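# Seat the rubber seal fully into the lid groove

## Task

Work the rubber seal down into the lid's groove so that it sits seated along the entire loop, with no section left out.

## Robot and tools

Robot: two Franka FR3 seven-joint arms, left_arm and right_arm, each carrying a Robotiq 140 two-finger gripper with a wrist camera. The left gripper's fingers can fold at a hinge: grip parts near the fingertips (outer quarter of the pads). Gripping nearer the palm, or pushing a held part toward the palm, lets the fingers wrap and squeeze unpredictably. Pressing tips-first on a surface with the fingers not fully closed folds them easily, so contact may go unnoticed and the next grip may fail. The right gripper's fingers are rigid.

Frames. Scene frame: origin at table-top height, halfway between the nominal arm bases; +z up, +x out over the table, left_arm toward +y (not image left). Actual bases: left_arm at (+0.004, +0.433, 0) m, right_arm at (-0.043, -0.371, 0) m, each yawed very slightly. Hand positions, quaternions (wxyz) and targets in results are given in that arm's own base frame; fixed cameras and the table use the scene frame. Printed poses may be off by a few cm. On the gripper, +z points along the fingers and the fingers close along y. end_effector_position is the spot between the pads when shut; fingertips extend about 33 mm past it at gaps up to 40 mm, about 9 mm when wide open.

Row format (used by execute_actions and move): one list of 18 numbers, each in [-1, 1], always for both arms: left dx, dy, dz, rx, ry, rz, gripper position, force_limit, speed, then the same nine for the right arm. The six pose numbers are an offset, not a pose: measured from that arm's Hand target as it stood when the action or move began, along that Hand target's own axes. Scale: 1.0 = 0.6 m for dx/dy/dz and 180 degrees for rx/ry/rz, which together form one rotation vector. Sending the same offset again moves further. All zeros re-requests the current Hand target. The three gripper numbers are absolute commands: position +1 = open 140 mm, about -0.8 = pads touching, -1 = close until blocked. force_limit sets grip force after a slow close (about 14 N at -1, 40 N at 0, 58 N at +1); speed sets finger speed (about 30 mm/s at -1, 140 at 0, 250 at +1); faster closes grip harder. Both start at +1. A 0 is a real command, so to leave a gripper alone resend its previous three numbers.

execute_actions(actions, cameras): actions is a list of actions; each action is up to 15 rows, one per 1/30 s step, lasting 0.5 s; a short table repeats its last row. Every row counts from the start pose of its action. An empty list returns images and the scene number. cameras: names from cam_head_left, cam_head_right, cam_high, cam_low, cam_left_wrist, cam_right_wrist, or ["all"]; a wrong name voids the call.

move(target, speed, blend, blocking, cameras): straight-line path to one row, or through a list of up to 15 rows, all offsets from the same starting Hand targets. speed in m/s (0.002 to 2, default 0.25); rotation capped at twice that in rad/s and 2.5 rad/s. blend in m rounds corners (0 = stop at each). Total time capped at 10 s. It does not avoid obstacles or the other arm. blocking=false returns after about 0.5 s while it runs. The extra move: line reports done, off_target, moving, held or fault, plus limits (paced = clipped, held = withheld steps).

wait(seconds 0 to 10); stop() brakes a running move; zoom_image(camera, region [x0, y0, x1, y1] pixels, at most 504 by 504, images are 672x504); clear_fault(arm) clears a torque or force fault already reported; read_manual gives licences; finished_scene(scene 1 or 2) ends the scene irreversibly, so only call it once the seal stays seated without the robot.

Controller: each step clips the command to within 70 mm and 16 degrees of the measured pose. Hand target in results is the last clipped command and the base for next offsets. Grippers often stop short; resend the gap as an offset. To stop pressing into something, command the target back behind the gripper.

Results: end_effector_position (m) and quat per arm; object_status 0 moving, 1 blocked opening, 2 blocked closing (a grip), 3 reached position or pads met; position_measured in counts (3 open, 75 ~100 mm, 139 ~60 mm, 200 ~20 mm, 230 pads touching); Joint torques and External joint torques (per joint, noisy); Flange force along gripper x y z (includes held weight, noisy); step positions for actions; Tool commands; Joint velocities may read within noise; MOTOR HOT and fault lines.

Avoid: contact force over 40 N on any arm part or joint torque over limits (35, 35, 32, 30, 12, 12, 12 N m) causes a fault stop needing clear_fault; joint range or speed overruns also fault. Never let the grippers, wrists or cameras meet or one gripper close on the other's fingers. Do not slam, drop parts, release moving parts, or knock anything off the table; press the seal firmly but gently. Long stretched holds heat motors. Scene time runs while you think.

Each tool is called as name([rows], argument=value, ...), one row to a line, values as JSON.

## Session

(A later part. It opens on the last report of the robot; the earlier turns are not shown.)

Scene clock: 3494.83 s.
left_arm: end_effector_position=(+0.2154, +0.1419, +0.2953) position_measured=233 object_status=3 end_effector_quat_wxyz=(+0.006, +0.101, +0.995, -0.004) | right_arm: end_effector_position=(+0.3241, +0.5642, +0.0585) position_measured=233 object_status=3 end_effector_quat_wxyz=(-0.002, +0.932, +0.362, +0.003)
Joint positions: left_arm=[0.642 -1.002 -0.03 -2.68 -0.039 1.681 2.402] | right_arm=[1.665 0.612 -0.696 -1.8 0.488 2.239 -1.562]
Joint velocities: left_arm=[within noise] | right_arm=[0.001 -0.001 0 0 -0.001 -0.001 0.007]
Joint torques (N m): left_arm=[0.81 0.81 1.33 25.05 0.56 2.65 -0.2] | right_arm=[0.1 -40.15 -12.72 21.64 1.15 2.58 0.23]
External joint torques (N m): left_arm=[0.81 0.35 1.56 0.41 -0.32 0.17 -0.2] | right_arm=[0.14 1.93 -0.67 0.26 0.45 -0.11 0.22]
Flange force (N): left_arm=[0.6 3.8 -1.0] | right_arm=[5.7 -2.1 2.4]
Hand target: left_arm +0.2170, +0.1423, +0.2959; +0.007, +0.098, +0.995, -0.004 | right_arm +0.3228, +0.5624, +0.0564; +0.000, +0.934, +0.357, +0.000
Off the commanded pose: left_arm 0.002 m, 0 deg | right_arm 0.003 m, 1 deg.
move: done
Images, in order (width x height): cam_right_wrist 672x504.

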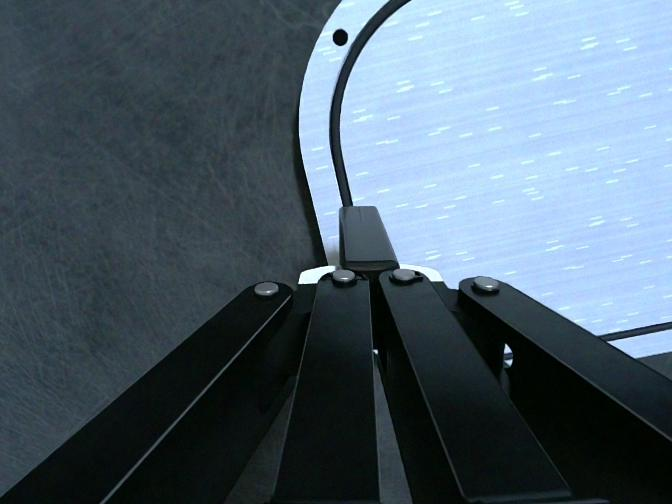

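move([
  [0,0,0,0,0,0,-1,-1,0,0.0333,-0.0112,0.019,0,0,-0.045,-1,-1,0],
  [0,0,0,0,0,0,-1,-1,0,0.0333,-0.0112,0.0373,0,0,-0.045,-1,-1,0],
  [0,0,0,0,0,0,-1,-1,0,0.0293,-0.01,0.0505,0,0,-0.045,-1,-1,0],
], speed=[0.08,0.04,0.025], blend=[0.003,0.002,0])

move([
  [0,0,0,0,0,0,-1,-1,0,0.0042,0,-0.035,0,0,0,-1,-1,0],
  [0,0,0,0,0,0,-1,-1,0,0.0367,0.001,-0.035,0,0,0.055,-1,-1,0],
  [0,0,0,0,0,0,-1,-1,0,0.0367,0.001,-0.013,0,0,0.055,-1,-1,0],
  [0,0,0,0,0,0,-1,-1,0,0.0326,0.0016,0.001,0,0,0.055,-1,-1,0],
], speed=[0.06,0.08,0.04,0.025], blend=[0.003,0.003,0.002,0])

move([
  [0,0,0,0,0,0,-1,-1,0,0.0042,0,-0.035,0,0,0,-1,-1,0],
  [0,0,0,0,0,0,-1,-1,0,0,0,-0.05,0,0,0.08,-1,-1,0],
], speed=0.08, blend=[0.003,0], cameras=["cam_right_wrist"])

zoom_image(camera="cam_right_wrist", region=[280, 0, 480, 220])

Scene clock: 3517.97 s.
left_arm: end_effector_position=(+0.2154, +0.1419, +0.2953) position_measured=233 object_status=3 end_effector_quat_wxyz=(+0.006, +0.101, +0.995, -0.004) | right_arm: end_effector_position=(+0.3318, +0.5801, +0.0303) position_measured=233 object_status=3 end_effector_quat_wxyz=(-0.001, +0.908, +0.419, +0.000)
Joint positions: left_arm=[0.642 -1.002 -0.03 -2.68 -0.039 1.681 2.402] | right_arm=[1.566 0.685 -0.596 -1.718 0.478 2.255 -1.669]
Joint velocities: left_arm=[within noise] | right_arm=[-0.001 -0.001 0.003 0 -0.001 0.004 -0.003]
Joint torques (N m): left_arm=[0.78 0.81 1.29 25 0.55 2.66 -0.2] | right_arm=[-1.14 -41.5 -9.85 19.7 0.99 3.26 -0.14]
External joint torques (N m): left_arm=[0.78 0.33 1.51 0.36 -0.33 0.17 -0.19] | right_arm=[-1.07 4.02 1.58 -1.46 0.3 0.62 -0.14]
Flange force (N): left_arm=[0.6 3.5 -0.8] | right_arm=[5.6 0.7 9.9]
Hand target: left_arm +0.2170, +0.1423, +0.2959; +0.007, +0.098, +0.995, -0.004 | right_arm +0.3319, +0.5786, +0.0261; +0.000, +0.906, +0.422, +0.000
Off the commanded pose: left_arm 0.002 m, 0 deg | right_arm 0.004 m, 0 deg.
move: off_target (right_arm)

Scene clock: 3520.43 s.
left_arm: end_effector_position=(+0.2154, +0.1419, +0.2953) position_measured=233 object_status=3 end_effector_quat_wxyz=(+0.006, +0.101, +0.995, -0.004) | right_arm: end_effector_position=(+0.3459, +0.5937, +0.0297) position_measured=233 object_status=3 end_effector_quat_wxyz=(-0.001, +0.938, +0.346, +0.000)
Joint positions: left_arm=[0.642 -1.002 -0.03 -2.68 -0.039 1.681 2.402] | right_arm=[1.569 0.758 -0.639 -1.622 0.534 2.2 -1.537]
Joint velocities: left_arm=[within noise] | right_arm=[0 -0.001 0 -0.001 0.003 0.004 0]
Joint torques (N m): left_arm=[0.76 0.75 1.32 25.01 0.55 2.66 -0.2] | right_arm=[0.33 -42.89 -12.4 19.98 1.32 3.17 0.15]
External joint torques (N m): left_arm=[0.75 0.16 1.55 0.47 -0.32 0.18 -0.2] | right_arm=[0.17 4.38 0.57 -1.22 0.61 0.51 0.15]
Flange force (N): left_arm=[0.9 3.2 -1.1] | right_arm=[4.7 -1.9 8.4]
Hand target: left_arm +0.2170, +0.1423, +0.2959; +0.007, +0.098, +0.995, -0.004 | right_arm +0.3452, +0.5929, +0.0255; +0.000, +0.940, +0.342, +0.000
Off the commanded pose: left_arm 0.002 m, 0 deg | right_arm 0.004 m, 0 deg.
move: off_target (right_arm)

Scene clock: 3523.27 s.
left_arm: end_effector_position=(+0.2154, +0.1419, +0.2953) position_measured=233 object_status=3 end_effector_quat_wxyz=(+0.006, +0.101, +0.995, -0.004) | right_arm: end_effector_position=(+0.3465, +0.5945, +0.0576) position_measured=233 object_status=3 end_effector_quat_wxyz=(-0.002, +0.974, +0.227, +0.002)
Joint positions: left_arm=[0.642 -1.002 -0.03 -2.68 -0.039 1.681 2.402] | right_arm=[1.646 0.752 -0.745 -1.615 0.581 2.14 -1.313]
Joint velocities: left_arm=[within noise] | right_arm=[-0.002 0.001 0 0 0 -0.001 0.005]
Joint torques (N m): left_arm=[0.79 0.79 1.3 25.05 0.56 2.66 -0.22] | right_arm=[0.16 -43.75 -15.58 21.27 1.18 2.57 0.23]
External joint torques (N m): left_arm=[0.81 0.23 1.54 0.44 -0.31 0.18 -0.21] | right_arm=[0.18 1.86 -0.78 0.33 0.46 -0.11 0.23]
Flange force (N): left_arm=[0.8 3.4 -1.0] | right_arm=[5.0 -3.7 1.9]
Hand target: left_arm +0.2170, +0.1423, +0.2959; +0.007, +0.098, +0.995, -0.004 | right_arm +0.3452, +0.5929, +0.0555; +0.000, +0.975, +0.222, +0.000
Off the commanded pose: left_arm 0.002 m, 0 deg | right_arm 0.003 m, 1 deg.
move: done
Images, in order (width x height): cam_right_wrist 672x504.

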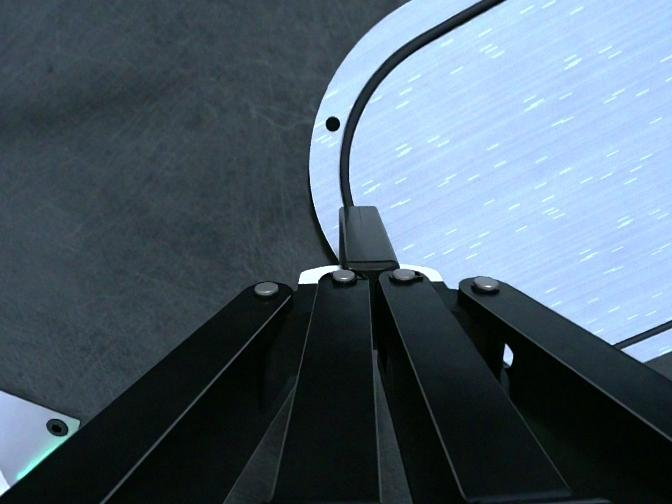

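Scaled by 2.291 from the camera's 672x504 image, which has a finer 960x720 frame.

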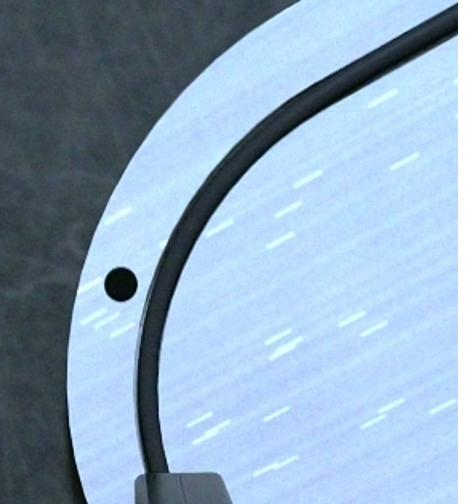

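move([
  [0,0,0,0,0,0,-1,-1,0,0.0333,-0.0077,0.0175,0,0,0.0,-1,-1,0],
  [0,0,0,0,0,0,-1,-1,0,0.0333,-0.0077,0.0367,0,0,0.0,-1,-1,0],
  [0,0,0,0,0,0,-1,-1,0,0.0298,-0.0054,0.0522,0,0,0.0,-1,-1,0],
], speed=[0.08,0.04,0.025], blend=[0.003,0.002,0])

move([
  [0,0,0,0,0,0,-1,-1,0,0.0035,-0.002,-0.035,0,0,0,-1,-1,0],
  [0,0,0,0,0,0,-1,-1,0,0.0368,-0.0012,-0.035,0,0,0.08,-1,-1,0],
  [0,0,0,0,0,0,-1,-1,0,0.0368,-0.0012,-0.013,0,0,0.08,-1,-1,0],
  [0,0,0,0,0,0,-1,-1,0,0.0333,0.0008,0.0005,0,0,0.08,-1,-1,0],
], speed=[0.06,0.08,0.04,0.025], blend=[0.003,0.003,0.002,0])

move([
  [0,0,0,0,0,0,-1,-1,0,0.0035,-0.002,-0.035,0,0,0,-1,-1,0],
  [0,0,0,0,0,0,-1,-1,0,0,0,-0.05,0,0,0.08,-1,-1,0],
], speed=0.08, blend=[0.003,0], cameras=["cam_right_wrist"])

zoom_image(camera="cam_right_wrist", region=[280, 0, 480, 220])

Scene clock: 3543.73 s.
left_arm: end_effector_position=(+0.2154, +0.1419, +0.2953) position_measured=233 object_status=3 end_effector_quat_wxyz=(+0.006, +0.101, +0.995, -0.004) | right_arm: end_effector_position=(+0.3600, +0.6053, +0.0293) position_measured=233 object_status=3 end_effector_quat_wxyz=(-0.001, +0.975, +0.221, +0.000)
Joint positions: left_arm=[0.642 -1.002 -0.03 -2.68 -0.039 1.681 2.402] | right_arm=[1.583 0.839 -0.705 -1.529 0.611 2.14 -1.311]
Joint velocities: left_arm=[within noise] | right_arm=[0 0 0.001 -0.002 0.002 0.005 0.002]
Joint torques (N m): left_arm=[0.77 0.8 1.35 25.04 0.55 2.66 -0.2] | right_arm=[-0.97 -43.52 -13.99 18.69 1.11 3.31 0.02]
External joint torques (N m): left_arm=[0.76 0.22 1.55 0.42 -0.33 0.17 -0.2] | right_arm=[-0.87 5.05 1.23 -1.97 0.39 0.63 0.02]
Flange force (N): left_arm=[0.9 3.3 -1.0] | right_arm=[4.7 -1.6 10.2]
Hand target: left_arm +0.2170, +0.1423, +0.2959; +0.007, +0.098, +0.995, -0.004 | right_arm +0.3599, +0.6036, +0.0242; +0.000, +0.975, +0.222, +0.000
Off the commanded pose: left_arm 0.002 m, 0 deg | right_arm 0.005 m, 0 deg.
move: off_target (right_arm)

Scene clock: 3546.63 s.
left_arm: end_effector_position=(+0.2154, +0.1419, +0.2953) position_measured=233 object_status=3 end_effector_quat_wxyz=(+0.006, +0.101, +0.995, -0.004) | right_arm: end_effector_position=(+0.3784, +0.6127, +0.0288) position_measured=233 object_status=3 end_effector_quat_wxyz=(+0.000, +0.995, +0.103, -0.001)
Joint positions: left_arm=[0.642 -1.002 -0.03 -2.68 -0.039 1.681 2.402] | right_arm=[1.577 0.921 -0.768 -1.431 0.685 2.074 -1.103]
Joint torques (N m): left_arm=[0.73 0.76 1.36 25.01 0.55 2.66 -0.2] | right_arm=[-0.52 -44.53 -15.63 18.31 1.42 3.52 0.18]
External joint torques (N m): left_arm=[0.7 0.26 1.57 0.38 -0.33 0.18 -0.19] | right_arm=[-0.42 5.22 1.34 -1.58 0.69 0.84 0.18]
Flange force (N): left_arm=[0.8 3.4 -0.9] | right_arm=[4.3 -3.9 10.4]
Hand target: left_arm +0.2170, +0.1423, +0.2959; +0.007, +0.098, +0.995, -0.004 | right_arm +0.3781, +0.6118, +0.0239; +0.000, +0.995, +0.098, +0.000
Off the commanded pose: left_arm 0.002 m, 0 deg | right_arm 0.005 m, 1 deg.
move: off_target (right_arm)

Scene clock: 3549.47 s.
left_arm: end_effector_position=(+0.2154, +0.1419, +0.2953) position_measured=233 object_status=3 end_effector_quat_wxyz=(+0.006, +0.101, +0.995, -0.004) | right_arm: end_effector_position=(+0.3796, +0.6131, +0.0558) position_measured=233 object_status=3 end_effector_quat_wxyz=(-0.002, +1.000, -0.022, +0.002)
Joint positions: left_arm=[0.642 -1.002 -0.03 -2.68 -0.039 1.681 2.402] | right_arm=[1.628 0.918 -0.855 -1.425 0.726 2.017 -0.87]
Joint velocities: left_arm=[within noise] | right_arm=[0.001 0 -0.001 0.002 0.001 0 0.006]
Joint torques (N m): left_arm=[0.8 0.75 1.31 25.02 0.56 2.66 -0.2] | right_arm=[0.05 -46.66 -19.14 19.73 1.17 2.55 0.06]
External joint torques (N m): left_arm=[0.81 0.18 1.53 0.45 -0.31 0.18 -0.2] | right_arm=[-0.04 1.79 -0.9 0.3 0.43 -0.12 0.06]
Flange force (N): left_arm=[0.9 3.3 -1.0] | right_arm=[3.2 -5.4 1.6]
Hand target: left_arm +0.2170, +0.1423, +0.2959; +0.007, +0.098, +0.995, -0.004 | right_arm +0.3781, +0.6118, +0.0539; +0.000, +1.000, -0.027, +0.000
Off the commanded pose: left_arm 0.002 m, 0 deg | right_arm 0.003 m, 1 deg.
move: done
Images, in order (width x height): cam_right_wrist 672x504.

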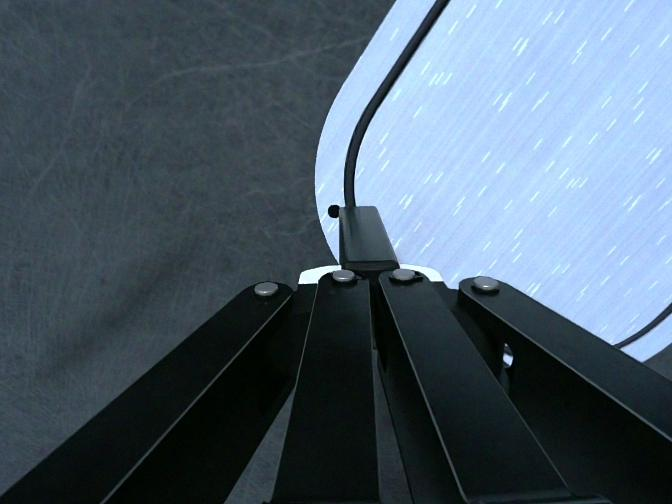

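Scaled by 2.291 from the camera's 672x504 image, which has a finer 960x720 frame.

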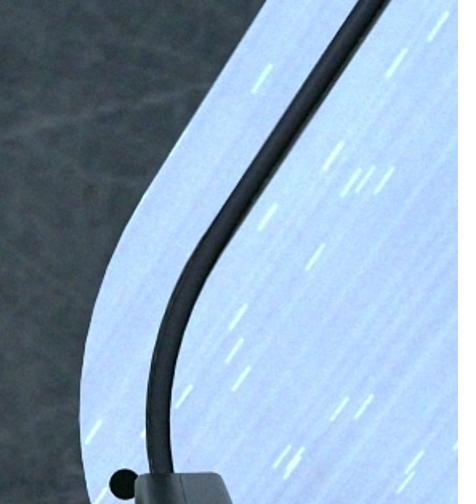

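move([
  [0,0,0,0,0,0,-1,-1,0,0.0333,-0.0042,0.0165,0,0,0.03,-1,-1,0],
  [0,0,0,0,0,0,-1,-1,0,0.0333,-0.0042,0.0348,0,0,0.03,-1,-1,0],
  [0,0,0,0,0,0,-1,-1,0,0.0313,-0.0006,0.051,0,0,0.03,-1,-1,0],
], speed=[0.08,0.04,0.025], blend=[0.003,0.002,0])

move([
  [0,0,0,0,0,0,-1,-1,0,0.002,-0.0036,-0.035,0,0,0,-1,-1,0],
  [0,0,0,0,0,0,-1,-1,0,0.0343,0.0055,-0.035,0,0,0.09,-1,-1,0],
  [0,0,0,0,0,0,-1,-1,0,0.0343,0.0055,-0.013,0,0,0.09,-1,-1,0],
  [0,0,0,0,0,0,-1,-1,0,0.0325,0.009,0.0005,0,0,0.09,-1,-1,0],
], speed=[0.06,0.08,0.04,0.025], blend=[0.003,0.003,0.002,0])

move([
  [0,0,0,0,0,0,-1,-1,0,0.002,-0.0036,-0.035,0,0,0,-1,-1,0],
  [0,0,0,0,0,0,-1,-1,0,0,0,-0.05,0,0,0.05,-1,-1,0],
], speed=0.08, blend=[0.003,0], cameras=["cam_right_wrist"])

zoom_image(camera="cam_right_wrist", region=[280, 0, 480, 220])

Scene clock: 3569.27 s.
left_arm: end_effector_position=(+0.2154, +0.1419, +0.2953) position_measured=233 object_status=3 end_effector_quat_wxyz=(+0.006, +0.101, +0.995, -0.004) | right_arm: end_effector_position=(+0.3974, +0.6122, +0.0285) position_measured=233 object_status=3 end_effector_quat_wxyz=(-0.001, +0.998, -0.070, +0.000)
Joint positions: left_arm=[0.642 -1.002 -0.03 -2.68 -0.039 1.681 2.402] | right_arm=[1.58 0.994 -0.848 -1.367 0.773 2.018 -0.803]
Joint torques (N m): left_arm=[0.79 0.78 1.31 25.05 0.55 2.66 -0.23] | right_arm=[-0.1 -44.91 -17.36 17.24 1.53 3.33 0.13]
External joint torques (N m): left_arm=[0.79 0.26 1.55 0.45 -0.32 0.17 -0.22] | right_arm=[-0.34 5.41 1.4 -1.64 0.79 0.66 0.13]
Flange force (N): left_arm=[0.7 3.5 -1.1] | right_arm=[2.7 -4.7 10.2]
Hand target: left_arm +0.2170, +0.1423, +0.2959; +0.007, +0.098, +0.995, -0.004 | right_arm +0.3969, +0.6111, +0.0233; +0.000, +0.997, -0.075, +0.000
Off the commanded pose: left_arm 0.002 m, 0 deg | right_arm 0.005 m, 0 deg.
move: off_target (right_arm)

Scene clock: 3572.40 s.
left_arm: end_effector_position=(+0.2154, +0.1419, +0.2953) position_measured=233 object_status=3 end_effector_quat_wxyz=(+0.006, +0.101, +0.995, -0.004) | right_arm: end_effector_position=(+0.4163, +0.6041, +0.0283) position_measured=233 object_status=3 end_effector_quat_wxyz=(-0.001, +0.978, -0.210, +0.000)
Joint positions: left_arm=[0.642 -1.002 -0.03 -2.68 -0.039 1.681 2.402] | right_arm=[1.577 1.041 -0.912 -1.34 0.841 1.982 -0.568]
Joint torques (N m): left_arm=[0.79 0.77 1.32 25.04 0.54 2.67 -0.22] | right_arm=[-0.47 -45 -18.32 15.65 1.44 3.16 0.21]
External joint torques (N m): left_arm=[0.75 0.2 1.52 0.45 -0.33 0.19 -0.22] | right_arm=[-0.42 5.18 1.99 -2.01 0.72 0.5 0.21]
Flange force (N): left_arm=[0.8 3.3 -1.0] | right_arm=[0.9 -2.8 10.0]
Hand target: left_arm +0.2170, +0.1423, +0.2959; +0.007, +0.098, +0.995, -0.004 | right_arm +0.4154, +0.6029, +0.0230; +0.000, +0.977, -0.214, +0.000
Off the commanded pose: left_arm 0.002 m, 0 deg | right_arm 0.006 m, 1 deg.
move: off_target (right_arm)

Scene clock: 3574.67 s.
left_arm: end_effector_position=(+0.2154, +0.1419, +0.2953) position_measured=233 object_status=3 end_effector_quat_wxyz=(+0.006, +0.101, +0.995, -0.004) | right_arm: end_effector_position=(+0.4169, +0.6040, +0.0546) position_measured=233 object_status=3 end_effector_quat_wxyz=(-0.002, +0.958, -0.285, +0.001)
Joint positions: left_arm=[0.642 -1.002 -0.03 -2.68 -0.039 1.681 2.402] | right_arm=[1.604 1.027 -0.968 -1.336 0.853 1.934 -0.416]
Joint velocities: left_arm=[within noise] | right_arm=[0 -0.002 -0.001 0 0 0 0.006]
Joint torques (N m): left_arm=[0.8 0.75 1.32 25.01 0.55 2.67 -0.2] | right_arm=[-0.06 -48 -21.55 17.58 1.1 2.54 0.25]
External joint torques (N m): left_arm=[0.79 0.19 1.56 0.4 -0.32 0.18 -0.19] | right_arm=[-0.15 1.37 -0.7 0.16 0.37 -0.11 0.25]
Flange force (N): left_arm=[1.0 3.3 -0.9] | right_arm=[0.1 -4.9 1.1]
Hand target: left_arm +0.2170, +0.1423, +0.2959; +0.007, +0.098, +0.995, -0.004 | right_arm +0.4154, +0.6029, +0.0530; +0.000, +0.957, -0.290, +0.000
Off the commanded pose: left_arm 0.002 m, 0 deg | right_arm 0.003 m, 1 deg.
move: done
Images, in order (width x height): cam_right_wrist 672x504.

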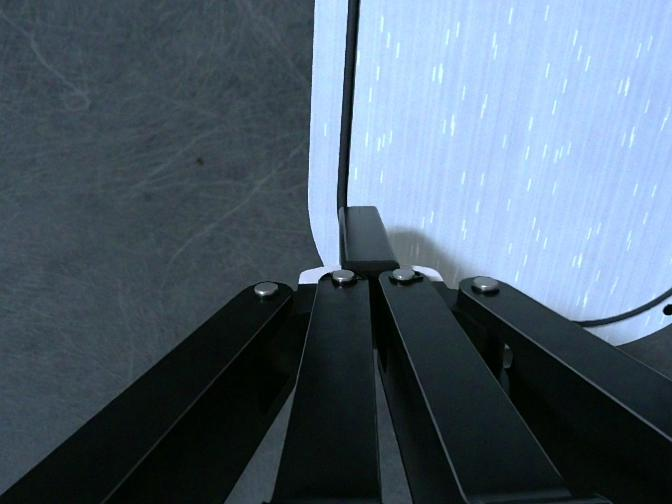

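Scaled by 2.291 from the camera's 672x504 image, which has a finer 960x720 frame.

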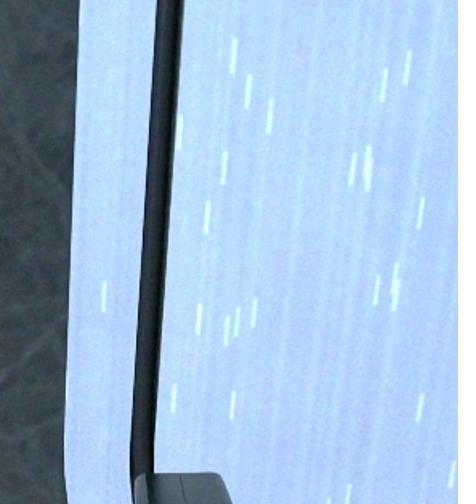

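move([
  [0,0,0,0,0,0,-1,-1,0,0.0333,-0.0092,0.0167,0,0,0.03,-1,-1,0],
  [0,0,0,0,0,0,-1,-1,0,0.0333,-0.0092,0.0333,0,0,0.03,-1,-1,0],
  [0,0,0,0,0,0,-1,-1,0,0.0333,-0.005,0.0508,0,0,0.03,-1,-1,0],
], speed=[0.08,0.04,0.025], blend=[0.003,0.002,0])

move([
  [0,0,0,0,0,0,-1,-1,0,0,-0.004,-0.035,0,0,0,-1,-1,0],
  [0,0,0,0,0,0,-1,-1,0,0.0335,-0.004,-0.035,0,0,0,-1,-1,0],
  [0,0,0,0,0,0,-1,-1,0,0.0335,-0.004,-0.013,0,0,0,-1,-1,0],
  [0,0,0,0,0,0,-1,-1,0,0.0335,0,0.0005,0,0,0,-1,-1,0],
], speed=[0.06,0.08,0.04,0.025], blend=[0.003,0.003,0.002,0])

move([
  [0,0,0,0,0,0,-1,-1,0,0,-0.004,-0.035,0,0,0,-1,-1,0],
  [0,0,0,0,0,0,-1,-1,0,0,-0.004,-0.05,0,0,0,-1,-1,0],
], speed=0.08, blend=[0.003,0], cameras=["cam_right_wrist"])

zoom_image(camera="cam_right_wrist", region=[280, 0, 480, 220])

Scene clock: 3592.90 s.
left_arm: end_effector_position=(+0.2154, +0.1419, +0.2953) position_measured=233 object_status=3 end_effector_quat_wxyz=(+0.006, +0.101, +0.995, -0.004) | right_arm: end_effector_position=(+0.4341, +0.5945, +0.0284) position_measured=233 object_status=3 end_effector_quat_wxyz=(+0.000, +0.943, -0.331, -0.001)
Joint positions: left_arm=[0.642 -1.002 -0.03 -2.68 -0.039 1.681 2.402] | right_arm=[1.564 1.081 -0.962 -1.314 0.893 1.946 -0.354]
Joint velocities: left_arm=[within noise] | right_arm=[0.002 0 -0.002 -0.004 0.006 0.001 -0.001]
Joint torques (N m): left_arm=[0.81 0.8 1.33 25.03 0.55 2.65 -0.2] | right_arm=[0.51 -44.3 -18.79 15.43 1.77 3.6 0.1]
External joint torques (N m): left_arm=[0.82 0.24 1.58 0.39 -0.33 0.16 -0.2] | right_arm=[0.76 5.94 2.6 -1.18 1.06 0.97 0.1]
Flange force (N): left_arm=[0.9 3.4 -0.9] | right_arm=[-1.3 -4.8 11.8]
Hand target: left_arm +0.2170, +0.1423, +0.2959; +0.007, +0.098, +0.995, -0.004 | right_arm +0.4336, +0.5943, +0.0225; +0.000, +0.942, -0.335, +0.000
Off the commanded pose: left_arm 0.002 m, 0 deg | right_arm 0.006 m, 0 deg.
move: off_target (right_arm)

Scene clock: 3594.63 s.
left_arm: end_effector_position=(+0.2154, +0.1419, +0.2953) position_measured=233 object_status=3 end_effector_quat_wxyz=(+0.006, +0.101, +0.995, -0.004) | right_arm: end_effector_position=(+0.4499, +0.5827, +0.0284) position_measured=233 object_status=3 end_effector_quat_wxyz=(-0.001, +0.941, -0.338, +0.000)
Joint positions: left_arm=[0.642 -1.002 -0.03 -2.68 -0.039 1.681 2.402] | right_arm=[1.539 1.078 -0.961 -1.318 0.892 1.951 -0.368]
Joint velocities: left_arm=[within noise] | right_arm=[0.001 0.001 -0.001 -0.001 0.001 0.003 -0.004]
Joint torques (N m): left_arm=[0.77 0.78 1.32 25.03 0.55 2.67 -0.22] | right_arm=[-0.43 -44.63 -18.92 15.03 1.38 3.34 -0.2]
External joint torques (N m): left_arm=[0.77 0.26 1.55 0.42 -0.33 0.18 -0.22] | right_arm=[-0.3 5.42 2.37 -1.59 0.66 0.71 -0.2]
Flange force (N): left_arm=[0.7 3.4 -1.0] | right_arm=[0.6 -4.2 10.8]
Hand target: left_arm +0.2170, +0.1423, +0.2959; +0.007, +0.098, +0.995, -0.004 | right_arm +0.4492, +0.5816, +0.0222; +0.000, +0.942, -0.335, +0.000
Off the commanded pose: left_arm 0.002 m, 0 deg | right_arm 0.006 m, 0 deg.
move: off_target (right_arm)

Scene clock: 3595.67 s.
left_arm: end_effector_position=(+0.2154, +0.1419, +0.2953) position_measured=233 object_status=3 end_effector_quat_wxyz=(+0.006, +0.101, +0.995, -0.004) | right_arm: end_effector_position=(+0.4522, +0.5839, +0.0520) position_measured=233 object_status=3 end_effector_quat_wxyz=(-0.002, +0.943, -0.334, +0.000)
Joint positions: left_arm=[0.642 -1.002 -0.03 -2.68 -0.039 1.681 2.402] | right_arm=[1.539 1.053 -0.979 -1.304 0.874 1.918 -0.368]
Joint velocities: left_arm=[within noise] | right_arm=[0.001 0.002 -0.001 -0.002 0 -0.003 0.001]
Joint torques (N m): left_arm=[0.77 0.8 1.36 24.99 0.55 2.66 -0.19] | right_arm=[0.12 -48.67 -21.72 17.2 0.45 2.5 0.08]
External joint torques (N m): left_arm=[0.74 0.19 1.56 0.47 -0.33 0.19 -0.19] | right_arm=[0.12 1.21 -0.68 0.24 -0.28 -0.13 0.08]
Flange force (N): left_arm=[0.9 3.3 -1.1] | right_arm=[-0.3 -3.9 0.4]
Hand target: left_arm +0.2170, +0.1423, +0.2959; +0.007, +0.098, +0.995, -0.004 | right_arm +0.4508, +0.5835, +0.0522; +0.000, +0.942, -0.335, +0.000
Off the commanded pose: left_arm 0.002 m, 0 deg | right_arm 0.002 m, 0 deg.
move: done
Images, in order (width x height): cam_right_wrist 672x504.

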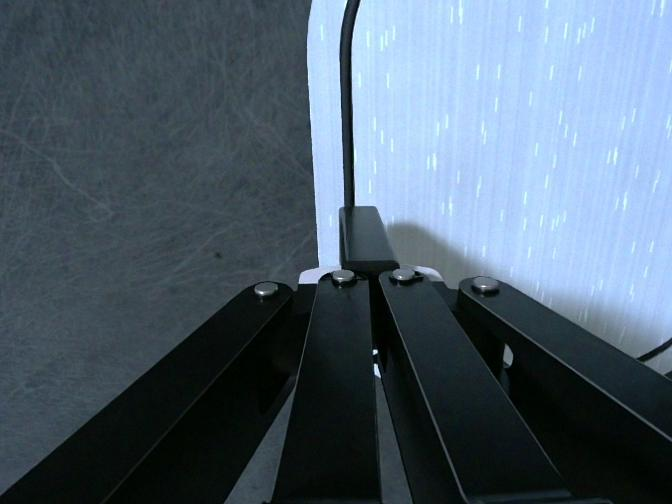

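Scaled by 2.291 from the camera's 672x504 image, which has a finer 960x720 frame.

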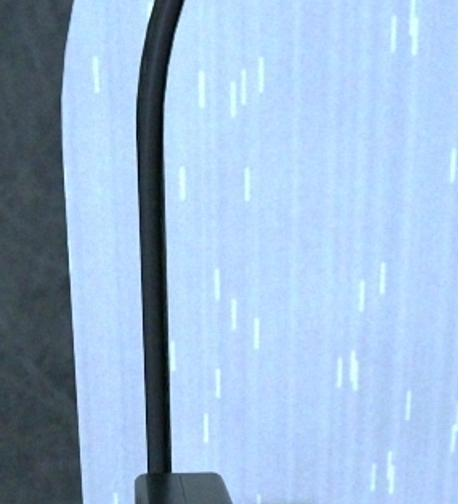

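move([
  [0,0,0,0,0,0,-1,-1,0,0.0333,-0.0053,0.0153,0,0,0.0,-1,-1,0],
  [0,0,0,0,0,0,-1,-1,0,0.0333,-0.0053,0.032,0,0,0.0,-1,-1,0],
  [0,0,0,0,0,0,-1,-1,0,0.0333,-0.001,0.05,0,0,0.0,-1,-1,0],
], speed=[0.08,0.04,0.025], blend=[0.003,0.002,0])

move([
  [0,0,0,0,0,0,-1,-1,0,0,-0.004,-0.035,0,0,0,-1,-1,0],
  [0,0,0,0,0,0,-1,-1,0,0.0335,-0.006,-0.035,0,0,0,-1,-1,0],
  [0,0,0,0,0,0,-1,-1,0,0.0335,-0.006,-0.013,0,0,0,-1,-1,0],
  [0,0,0,0,0,0,-1,-1,0,0.0335,-0.002,0.0005,0,0,0,-1,-1,0],
], speed=[0.06,0.08,0.04,0.025], blend=[0.003,0.003,0.002,0])

move([
  [0,0,0,0,0,0,-1,-1,0,0,-0.004,-0.035,0,0,0,-1,-1,0],
  [0,0,0,0,0,0,-1,-1,0,0,-0.004,-0.05,0,0,0.03,-1,-1,0],
], speed=0.08, blend=[0.003,0], cameras=["cam_right_wrist"])

zoom_image(camera="cam_right_wrist", region=[280, 0, 480, 220])

Scene clock: 3616.27 s.
left_arm: end_effector_position=(+0.2154, +0.1419, +0.2953) position_measured=233 object_status=3 end_effector_quat_wxyz=(+0.006, +0.101, +0.995, -0.004) | right_arm: end_effector_position=(+0.4674, +0.5721, +0.0284) position_measured=233 object_status=3 end_effector_quat_wxyz=(+0.000, +0.941, -0.338, +0.000)
Joint positions: left_arm=[0.642 -1.002 -0.03 -2.68 -0.039 1.681 2.402] | right_arm=[1.499 1.081 -0.952 -1.302 0.884 1.948 -0.388]
Joint velocities: left_arm=[within noise] | right_arm=[0.001 0.002 0 -0.001 0 0.003 -0.004]
Joint torques (N m): left_arm=[0.77 0.79 1.29 25.02 0.54 2.67 -0.19] | right_arm=[-0.36 -45.01 -18.89 15.44 1.43 3.53 -0.13]
External joint torques (N m): left_arm=[0.78 0.23 1.54 0.42 -0.33 0.19 -0.19] | right_arm=[-0.46 5.52 2.07 -1.46 0.71 0.9 -0.13]
Flange force (N): left_arm=[0.8 3.4 -1.0] | right_arm=[0.8 -5.5 11.0]
Hand target: left_arm +0.2170, +0.1423, +0.2959; +0.007, +0.098, +0.995, -0.004 | right_arm +0.4666, +0.5713, +0.0222; +0.000, +0.942, -0.335, +0.000
Off the commanded pose: left_arm 0.002 m, 0 deg | right_arm 0.006 m, 0 deg.
move: off_target (right_arm)

Scene clock: 3618.00 s.
left_arm: end_effector_position=(+0.2154, +0.1419, +0.2953) position_measured=233 object_status=3 end_effector_quat_wxyz=(+0.006, +0.101, +0.995, -0.004) | right_arm: end_effector_position=(+0.4834, +0.5608, +0.0283) position_measured=233 object_status=3 end_effector_quat_wxyz=(-0.001, +0.941, -0.338, +0.000)
Joint positions: left_arm=[0.642 -1.002 -0.03 -2.68 -0.039 1.681 2.402] | right_arm=[1.464 1.081 -0.944 -1.292 0.878 1.949 -0.41]
Joint velocities: left_arm=[within noise] | right_arm=[0 -0.001 0.002 -0.001 0.001 0.005 -0.002]
Joint torques (N m): left_arm=[0.78 0.78 1.36 25.05 0.55 2.65 -0.23] | right_arm=[-0.61 -45 -18.74 14.99 1.36 3.56 -0.23]
External joint torques (N m): left_arm=[0.76 0.2 1.61 0.48 -0.32 0.17 -0.23] | right_arm=[-0.66 5.85 2.04 -2.04 0.63 0.92 -0.23]
Flange force (N): left_arm=[0.9 3.4 -1.1] | right_arm=[1.3 -3.0 11.5]
Hand target: left_arm +0.2170, +0.1423, +0.2959; +0.007, +0.098, +0.995, -0.004 | right_arm +0.4830, +0.5595, +0.0219; +0.000, +0.942, -0.335, +0.000
Off the commanded pose: left_arm 0.002 m, 0 deg | right_arm 0.007 m, 0 deg.
move: off_target (right_arm)

Scene clock: 3619.83 s.
left_arm: end_effector_position=(+0.2154, +0.1419, +0.2953) position_measured=233 object_status=3 end_effector_quat_wxyz=(+0.006, +0.101, +0.995, -0.004) | right_arm: end_effector_position=(+0.4861, +0.5605, +0.0513) position_measured=233 object_status=3 end_effector_quat_wxyz=(+0.000, +0.927, -0.375, +0.002)
Joint positions: left_arm=[0.642 -1.002 -0.03 -2.68 -0.039 1.681 2.402] | right_arm=[1.471 1.066 -0.978 -1.276 0.873 1.907 -0.327]
Joint velocities: left_arm=[within noise] | right_arm=[0 0 0.002 0.001 0 0.001 0.006]
Joint torques (N m): left_arm=[0.8 0.8 1.31 25.04 0.55 2.66 -0.2] | right_arm=[0.03 -49.16 -21.83 17.44 1.17 2.53 0.24]
External joint torques (N m): left_arm=[0.82 0.17 1.58 0.52 -0.32 0.19 -0.2] | right_arm=[0.14 1.24 -0.87 0.59 0.45 -0.1 0.24]
Flange force (N): left_arm=[1.0 3.4 -1.2] | right_arm=[-0.8 -6.3 0.7]
Hand target: left_arm +0.2170, +0.1423, +0.2959; +0.007, +0.098, +0.995, -0.004 | right_arm +0.4845, +0.5614, +0.0519; +0.000, +0.925, -0.379, +0.000
Off the commanded pose: left_arm 0.002 m, 0 deg | right_arm 0.002 m, 1 deg.
move: done
Images, in order (width x height): cam_right_wrist 672x504.

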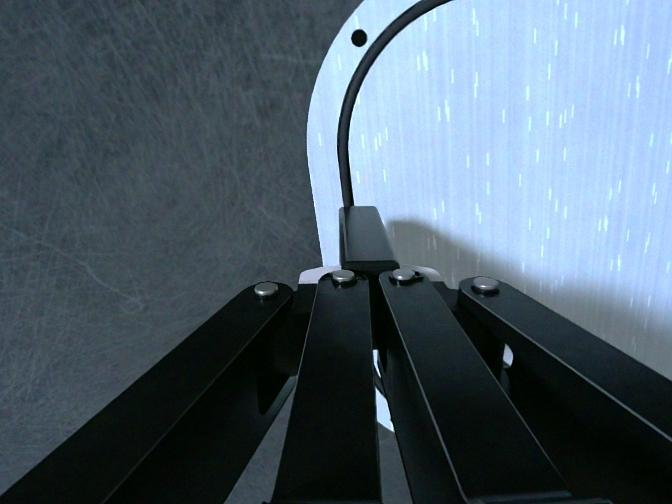

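Scaled by 2.291 from the camera's 672x504 image, which has a finer 960x720 frame.

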